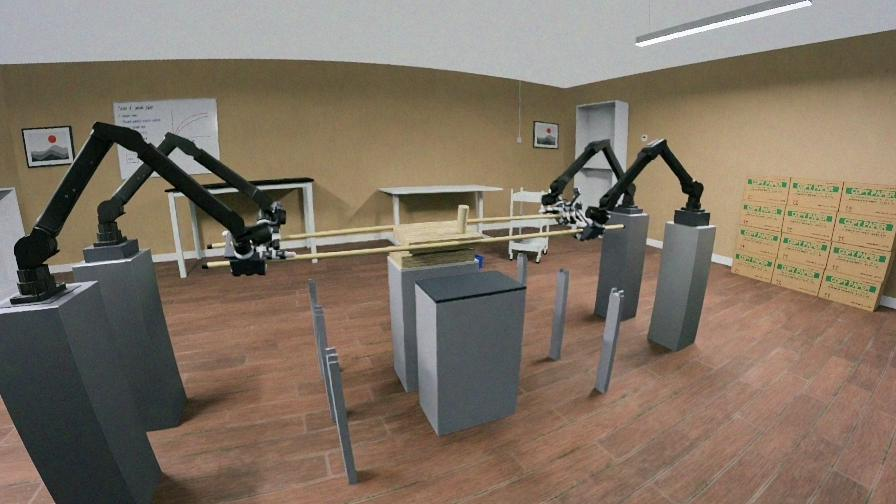

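Scaled by 2.800 from the camera's 896x504 image, which has a finer 1280x720 frame.

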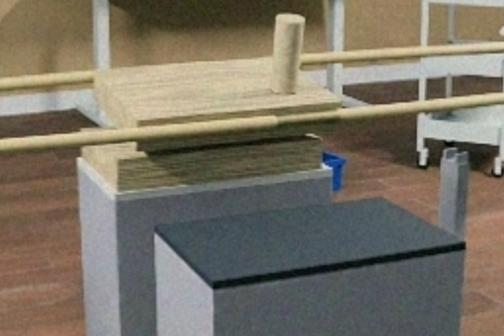

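Scaled by 2.520 from the camera's 896x504 image, which has a finer 1280x720 frame.

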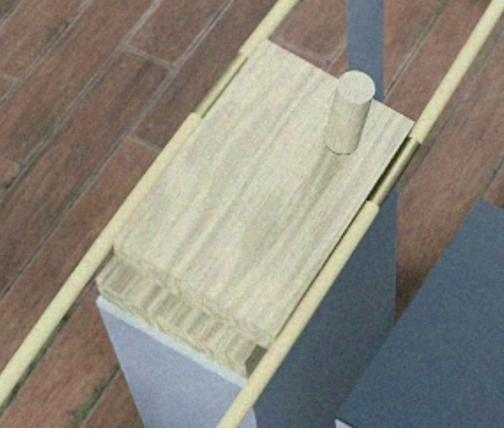

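{"api": "move", "payload": {
  "arm1": {"target":[-0.777,-0.200,0.776,0.3827,0.9239,0,0],"speed":0.04},
  "arm2": {"target":[-0.78,-0.139,0.738,0,0,0.9239,0.3827],"speed":0.04},
  "arm3": {"target":[0.802,-0.151,0.757,0,0,0.9239,0.3827],"speed":0.04},
  "arm4": {"target":[0.823,-0.210,0.780,0.3827,0.9239,0,0],"speed":0.04},
  "cameras": ["cam_low","cam_high"]
}}

{"api": "zoom_image", "payload": {
  "camera": "cam_low",
  "region": [380, 210, 500, 290]
}}

{"api": "zoom_image", "payload": {
  "camera": "cam_high",
  "region": [320, 180, 480, 340]
}}

Scene clock: 698.10 s.
Joint torques (N m): arm1=[-8.47 -24.76 11.74 0.49 2.24 -1.08] | arm2=[5.71 -18.14 6.82 -0.47 -2.46 0.05] | arm3=[-6.07 -18.96 3.32 -0.21 2.21 0.1] | arm4=[11.22 -19.19 10.62 2.63 -2.07 0.65]
Motor temperatures (°C): arm1=[28 42 35 25 45 27] | arm2=[24 37 31 22 38 21] | arm3=[28 39 36 22 36 21] | arm4=[25 34 31 22 42 25]
Heat: arm1: hottest joint5_rad 45 °C; arm2: hottest joint5_rad 38 °C; arm3: hottest joint2_rad 39 °C; arm4: hottest joint5_rad 42 °C.
move: arm1 off_target; arm2 off_target; arm3 off_target; arm4 off_target
Joint velocities: within noise
arm1.joint_positions: joint1_rad=-0.251 joint2_rad=+2.460 joint3_rad=+1.723 joint4_rad=-0.549 joint5_rad=+0.676 joint6_rad=+1.151 hand_index_mcp=-0.471 hand_index_abd=+0.000 hand_index_pip=-0.579 hand_index_dip=-0.248 hand_middle_mcp=-0.488 hand_middle_abd=+0.000 hand_middle_pip=-0.579 hand_middle_dip=-0.247 hand_ring_mcp=-0.488 hand_ring_abd=+0.000 hand_ring_pip=-0.579 hand_ring_dip=-0.247 hand_thumb_cmc=+0.797 hand_thumb_axl=+0.737 hand_thumb_mcp=-0.373 hand_thumb_ipl=+0.168 hand_current_limit=+0.700 hand_speed=-0.600
arm1.joint_status: not commanded
arm1.hand_state: blocked,goal,goal,goal,goal,goal,goal,goal,goal,goal,goal,goal,blocked,blocked,overload,goal
arm1.index_mcp_current_ma: 20
arm1.index_abd_current_ma: 0
arm1.index_pip_current_ma: 0
arm1.index_dip_current_ma: 0
arm1.middle_mcp_current_ma: 4
arm1.middle_abd_current_ma: 0
arm1.middle_pip_current_ma: 0
arm1.middle_dip_current_ma: 0
arm1.ring_mcp_current_ma: 4
arm1.ring_abd_current_ma: 0
arm1.ring_pip_current_ma: 0
arm1.ring_dip_current_ma: 0
arm1.thumb_cmc_current_ma: 129
arm1.thumb_axl_current_ma: 95
arm1.thumb_mcp_current_ma: 0
arm1.thumb_ipl_current_ma: 0
arm1.hand_goal_index_mcp: -0.500
arm1.hand_goal_index_abd: 0.000
arm1.hand_goal_index_pip: -0.580
arm1.hand_goal_index_dip: -0.250
arm1.hand_goal_middle_mcp: -0.500
arm1.hand_goal_middle_abd: 0.000
arm1.hand_goal_middle_pip: -0.580
arm1.hand_goal_middle_dip: -0.250
arm1.hand_goal_ring_mcp: -0.500
arm1.hand_goal_ring_abd: 0.000
arm1.hand_goal_ring_pip: -0.580
arm1.hand_goal_ring_dip: -0.250
arm1.hand_goal_thumb_cmc: 0.714
arm1.hand_goal_thumb_axl: 0.678
arm1.hand_goal_thumb_mcp: 0.226
arm1.hand_goal_thumb_ipl: 0.168
arm1.hand: x=-0.7859 y=-0.1224 z=+0.7343 quat_wxyz=(+0.354, +0.935, +0.015, +0.004) (m; scene frame)
arm1.hand_target: x=-0.7868 y=-0.1946 z=+0.7791 quat_wxyz=(+0.383, +0.924, -0.002, -0.001) (m; scene frame)
arm1.hand_status: off_target (0.089 m and 4.0 deg from the pose sent, 0.104 m and 4.4 deg at the start)
arm2.joint_positions: joint1_rad=-0.257 joint2_rad=+2.330 joint3_rad=+1.555 joint4_rad=-0.944 joint5_rad=-0.742 joint6_rad=-1.780 hand_index_mcp=-0.452 hand_index_abd=+0.001 hand_index_pip=-0.579 hand_index_dip=-0.247 hand_middle_mcp=-0.454 hand_middle_abd=+0.001 hand_middle_pip=-0.578 hand_middle_dip=-0.248 hand_ring_mcp=-0.453 hand_ring_abd=+0.001 hand_ring_pip=-0.579 hand_ring_dip=-0.248 hand_thumb_cmc=+0.719 hand_thumb_axl=+0.677 hand_thumb_mcp=+0.225 hand_thumb_ipl=+0.168 hand_current_limit=+0.700 hand_speed=-0.600
arm2.joint_status: not commanded
arm2.hand_state: blocked,goal,goal,goal,blocked,goal,goal,goal,blocked,goal,goal,goal,goal,goal,goal,goal
arm2.index_mcp_current_ma: 246
arm2.index_abd_current_ma: 3
arm2.index_pip_current_ma: 6
arm2.index_dip_current_ma: 13
arm2.middle_mcp_current_ma: 236
arm2.middle_abd_current_ma: 3
arm2.middle_pip_current_ma: 7
arm2.middle_dip_current_ma: 10
arm2.ring_mcp_current_ma: 243
arm2.ring_abd_current_ma: 3
arm2.ring_pip_current_ma: 6
arm2.ring_dip_current_ma: 11
arm2.thumb_cmc_current_ma: 25
arm2.thumb_axl_current_ma: -4
arm2.thumb_mcp_current_ma: -7
arm2.thumb_ipl_current_ma: -2
arm2.hand_goal_index_mcp: -0.500
arm2.hand_goal_index_abd: 0.000
arm2.hand_goal_index_pip: -0.580
arm2.hand_goal_index_dip: -0.250
arm2.hand_goal_middle_mcp: -0.500
arm2.hand_goal_middle_abd: 0.000
arm2.hand_goal_middle_pip: -0.580
arm2.hand_goal_middle_dip: -0.250
arm2.hand_goal_ring_mcp: -0.500
arm2.hand_goal_ring_abd: 0.000
arm2.hand_goal_ring_pip: -0.580
arm2.hand_goal_ring_dip: -0.250
arm2.hand_goal_thumb_cmc: 0.714
arm2.hand_goal_thumb_axl: 0.678
arm2.hand_goal_thumb_mcp: 0.226
arm2.hand_goal_thumb_ipl: 0.168
arm2.hand: x=-0.7819 y=-0.1759 z=+0.7390 quat_wxyz=(+0.009, +0.026, +0.930, +0.366) (m; scene frame)
arm2.hand_target: x=-0.7817 y=-0.1401 z=+0.7383 quat_wxyz=(+0.000, +0.001, +0.924, +0.382) (m; scene frame)
arm2.hand_status: off_target (0.037 m and 3.7 deg from the pose sent, 0.039 m and 4.3 deg at the start)
arm3.joint_positions: joint1_rad=+0.250 joint2_rad=+2.388 joint3_rad=+1.700 joint4_rad=-1.028 joint5_rad=+0.735 joint6_rad=+1.782 hand_index_mcp=-0.441 hand_index_abd=+0.001 hand_index_pip=-0.579 hand_index_dip=-0.247 hand_middle_mcp=-0.451 hand_middle_abd=+0.001 hand_middle_pip=-0.579 hand_middle_dip=-0.247 hand_ring_mcp=-0.454 hand_ring_abd=+0.001 hand_ring_pip=-0.578 hand_ring_dip=-0.247 hand_thumb_cmc=+0.719 hand_thumb_axl=+0.677 hand_thumb_mcp=+0.225 hand_thumb_ipl=+0.168 hand_current_limit=+0.700 hand_speed=-0.600
arm3.joint_status: not commanded
arm3.hand_state: blocked,goal,goal,goal,blocked,goal,goal,goal,blocked,goal,goal,goal,goal,goal,goal,goal
arm3.index_mcp_current_ma: 271
arm3.index_abd_current_ma: 1
arm3.index_pip_current_ma: 4
arm3.index_dip_current_ma: 9
arm3.middle_mcp_current_ma: 223
arm3.middle_abd_current_ma: 1
arm3.middle_pip_current_ma: 5
arm3.middle_dip_current_ma: 8
arm3.ring_mcp_current_ma: 207
arm3.ring_abd_current_ma: 1
arm3.ring_pip_current_ma: 5
arm3.ring_dip_current_ma: 8
arm3.thumb_cmc_current_ma: 17
arm3.thumb_axl_current_ma: -2
arm3.thumb_mcp_current_ma: -5
arm3.thumb_ipl_current_ma: -1
arm3.hand_goal_index_mcp: -0.500
arm3.hand_goal_index_abd: 0.000
arm3.hand_goal_index_pip: -0.580
arm3.hand_goal_index_dip: -0.250
arm3.hand_goal_middle_mcp: -0.500
arm3.hand_goal_middle_abd: 0.000
arm3.hand_goal_middle_pip: -0.580
arm3.hand_goal_middle_dip: -0.250
arm3.hand_goal_ring_mcp: -0.500
arm3.hand_goal_ring_abd: 0.000
arm3.hand_goal_ring_pip: -0.580
arm3.hand_goal_ring_dip: -0.250
arm3.hand_goal_thumb_cmc: 0.714
arm3.hand_goal_thumb_axl: 0.678
arm3.hand_goal_thumb_mcp: 0.226
arm3.hand_goal_thumb_ipl: 0.168
arm3.hand: x=+0.7926 y=-0.1956 z=+0.7540 quat_wxyz=(-0.009, -0.034, +0.931, +0.362) (m; scene frame)
arm3.hand_target: x=+0.8030 y=-0.1530 z=+0.7568 quat_wxyz=(+0.001, +0.000, +0.924, +0.383) (m; scene frame)
arm3.hand_status: off_target (0.046 m and 4.8 deg from the pose sent, 0.041 m and 4.5 deg at the start)
arm4.joint_positions: joint1_rad=+0.383 joint2_rad=+2.189 joint3_rad=+1.409 joint4_rad=-0.498 joint5_rad=-0.665 joint6_rad=-1.054 hand_index_mcp=-0.484 hand_index_abd=+0.001 hand_index_pip=-0.579 hand_index_dip=-0.248 hand_middle_mcp=-0.464 hand_middle_abd=+0.001 hand_middle_pip=-0.579 hand_middle_dip=-0.248 hand_ring_mcp=-0.446 hand_ring_abd=+0.001 hand_ring_pip=-0.579 hand_ring_dip=-0.247 hand_thumb_cmc=+0.718 hand_thumb_axl=+0.677 hand_thumb_mcp=+0.225 hand_thumb_ipl=+0.168 hand_current_limit=+0.700 hand_speed=-0.600
arm4.joint_status: not commanded
arm4.hand_state: goal,goal,goal,goal,blocked,goal,goal,goal,blocked,goal,goal,goal,goal,goal,goal,goal
arm4.index_mcp_current_ma: 18
arm4.index_abd_current_ma: 0
arm4.index_pip_current_ma: 0
arm4.index_dip_current_ma: 1
arm4.middle_mcp_current_ma: 63
arm4.middle_abd_current_ma: 0
arm4.middle_pip_current_ma: 0
arm4.middle_dip_current_ma: 1
arm4.ring_mcp_current_ma: 114
arm4.ring_abd_current_ma: 0
arm4.ring_pip_current_ma: 0
arm4.ring_dip_current_ma: 1
arm4.thumb_cmc_current_ma: 3
arm4.thumb_axl_current_ma: 0
arm4.thumb_mcp_current_ma: -1
arm4.thumb_ipl_current_ma: 0
arm4.hand_goal_index_mcp: -0.500
arm4.hand_goal_index_abd: 0.000
arm4.hand_goal_index_pip: -0.580
arm4.hand_goal_index_dip: -0.250
arm4.hand_goal_middle_mcp: -0.500
arm4.hand_goal_middle_abd: 0.000
arm4.hand_goal_middle_pip: -0.580
arm4.hand_goal_middle_dip: -0.250
arm4.hand_goal_ring_mcp: -0.500
arm4.hand_goal_ring_abd: 0.000
arm4.hand_goal_ring_pip: -0.580
arm4.hand_goal_ring_dip: -0.250
arm4.hand_goal_thumb_cmc: 0.714
arm4.hand_goal_thumb_axl: 0.678
arm4.hand_goal_thumb_mcp: 0.226
arm4.hand_goal_thumb_ipl: 0.168
arm4.hand: x=+0.8093 y=-0.1334 z=+0.7378 quat_wxyz=(-0.351, -0.936, +0.036, -0.009) (m; scene frame)
arm4.hand_target: x=+0.8298 y=-0.2047 z=+0.7807 quat_wxyz=(-0.383, -0.924, -0.002, -0.004) (m; scene frame)
arm4.hand_status: off_target (0.089 m and 5.8 deg from the pose sent, 0.108 m and 6.0 deg at the start)
pictures: cam_high, cam_low

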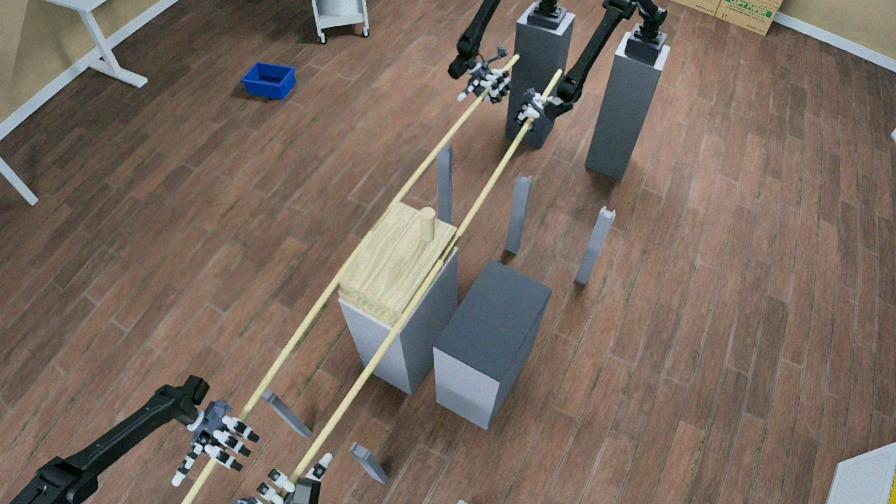

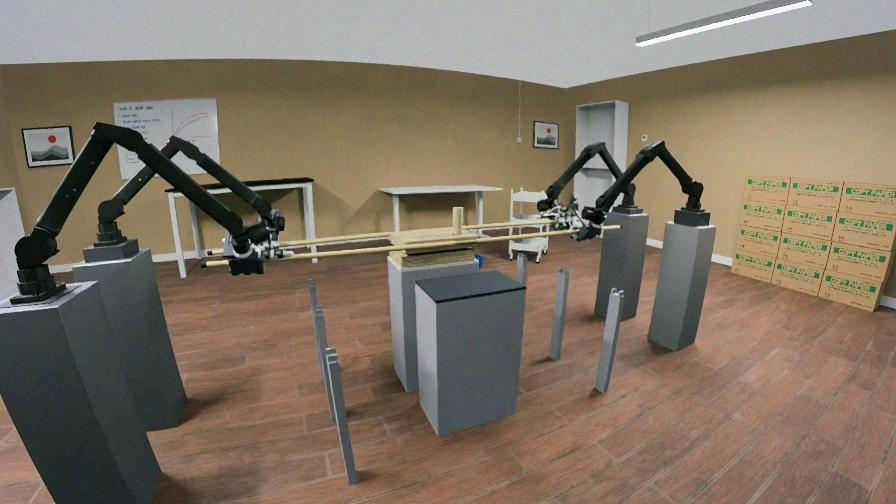

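Scaled by 4.200 from the camera's 896x504 image, which has a finer 1280x720 frame.

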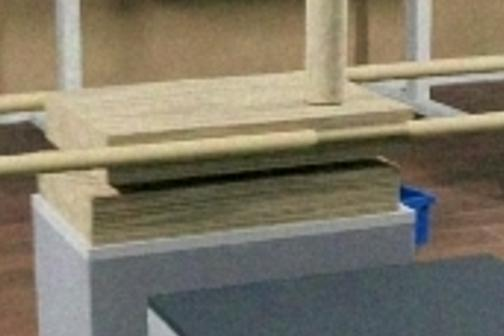

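Scaled by 3.150 from the camera's 896x504 image, which has a finer 1280x720 frame.

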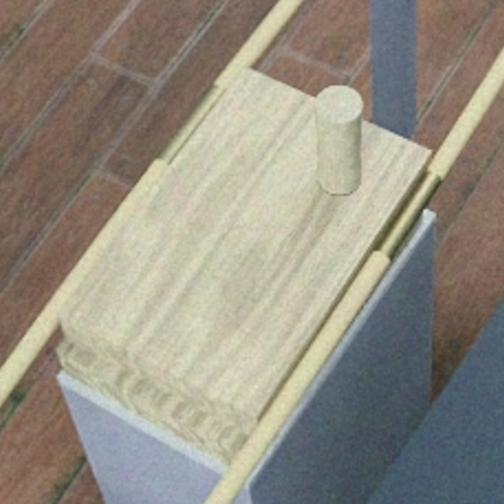

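{"api": "zoom_image", "payload": {
  "camera": "cam_high",
  "region": [330, 270, 410, 330]
}}

{"api": "zoom_image", "payload": {
  "camera": "cam_low",
  "region": [384, 230, 434, 280]
}}

{"api": "zoom_image", "payload": {
  "camera": "cam_low",
  "region": [446, 220, 496, 270]
}}

Scaled by 6.300 from the camera's 896x504 image, which has a finer 1280x720 frame.

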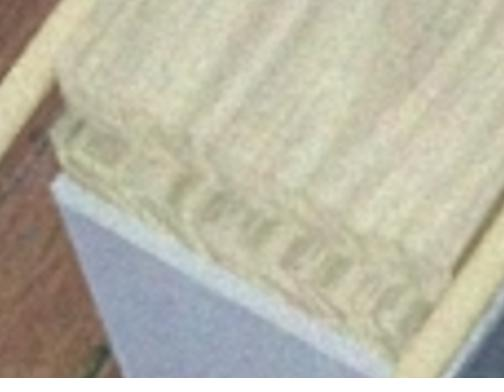

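Scaled by 10.080 from the camera's 896x504 image, which has a finer 1280x720 frame.

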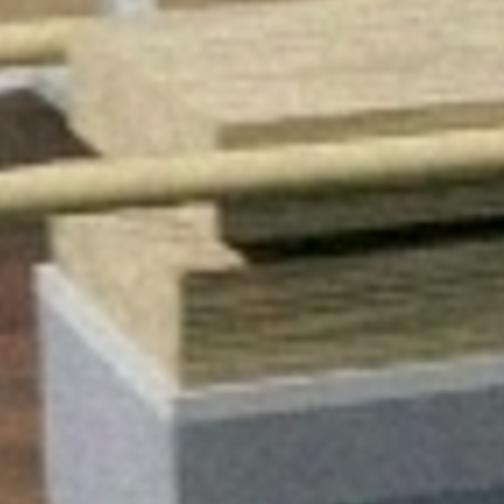

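Scaled by 10.080 from the camera's 896x504 image, which has a finer 1280x720 frame.

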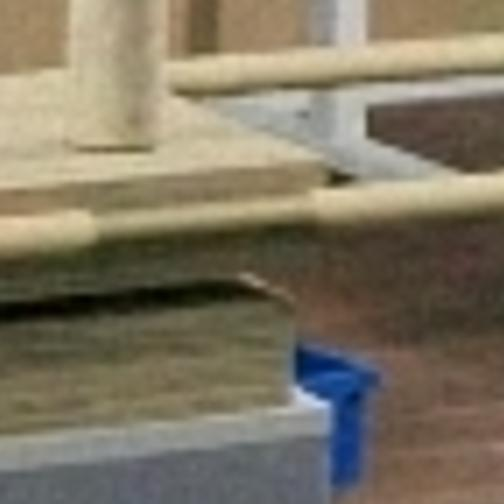

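{"api": "zoom_image", "payload": {
  "camera": "cam_high",
  "region": [380, 190, 480, 270]
}}

{"api": "zoom_image", "payload": {
  "camera": "cam_high",
  "region": [325, 260, 425, 340]
}}

Scaled by 5.040 from the camera's 896x504 image, which has a finer 1280x720 frame.

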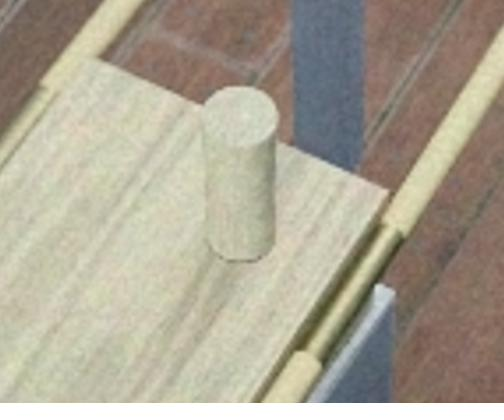

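Scaled by 5.040 from the camera's 896x504 image, which has a finer 1280x720 frame.

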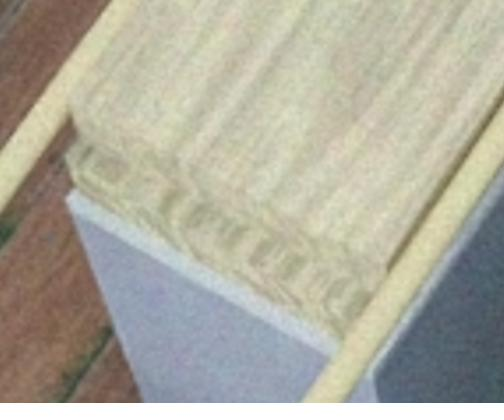

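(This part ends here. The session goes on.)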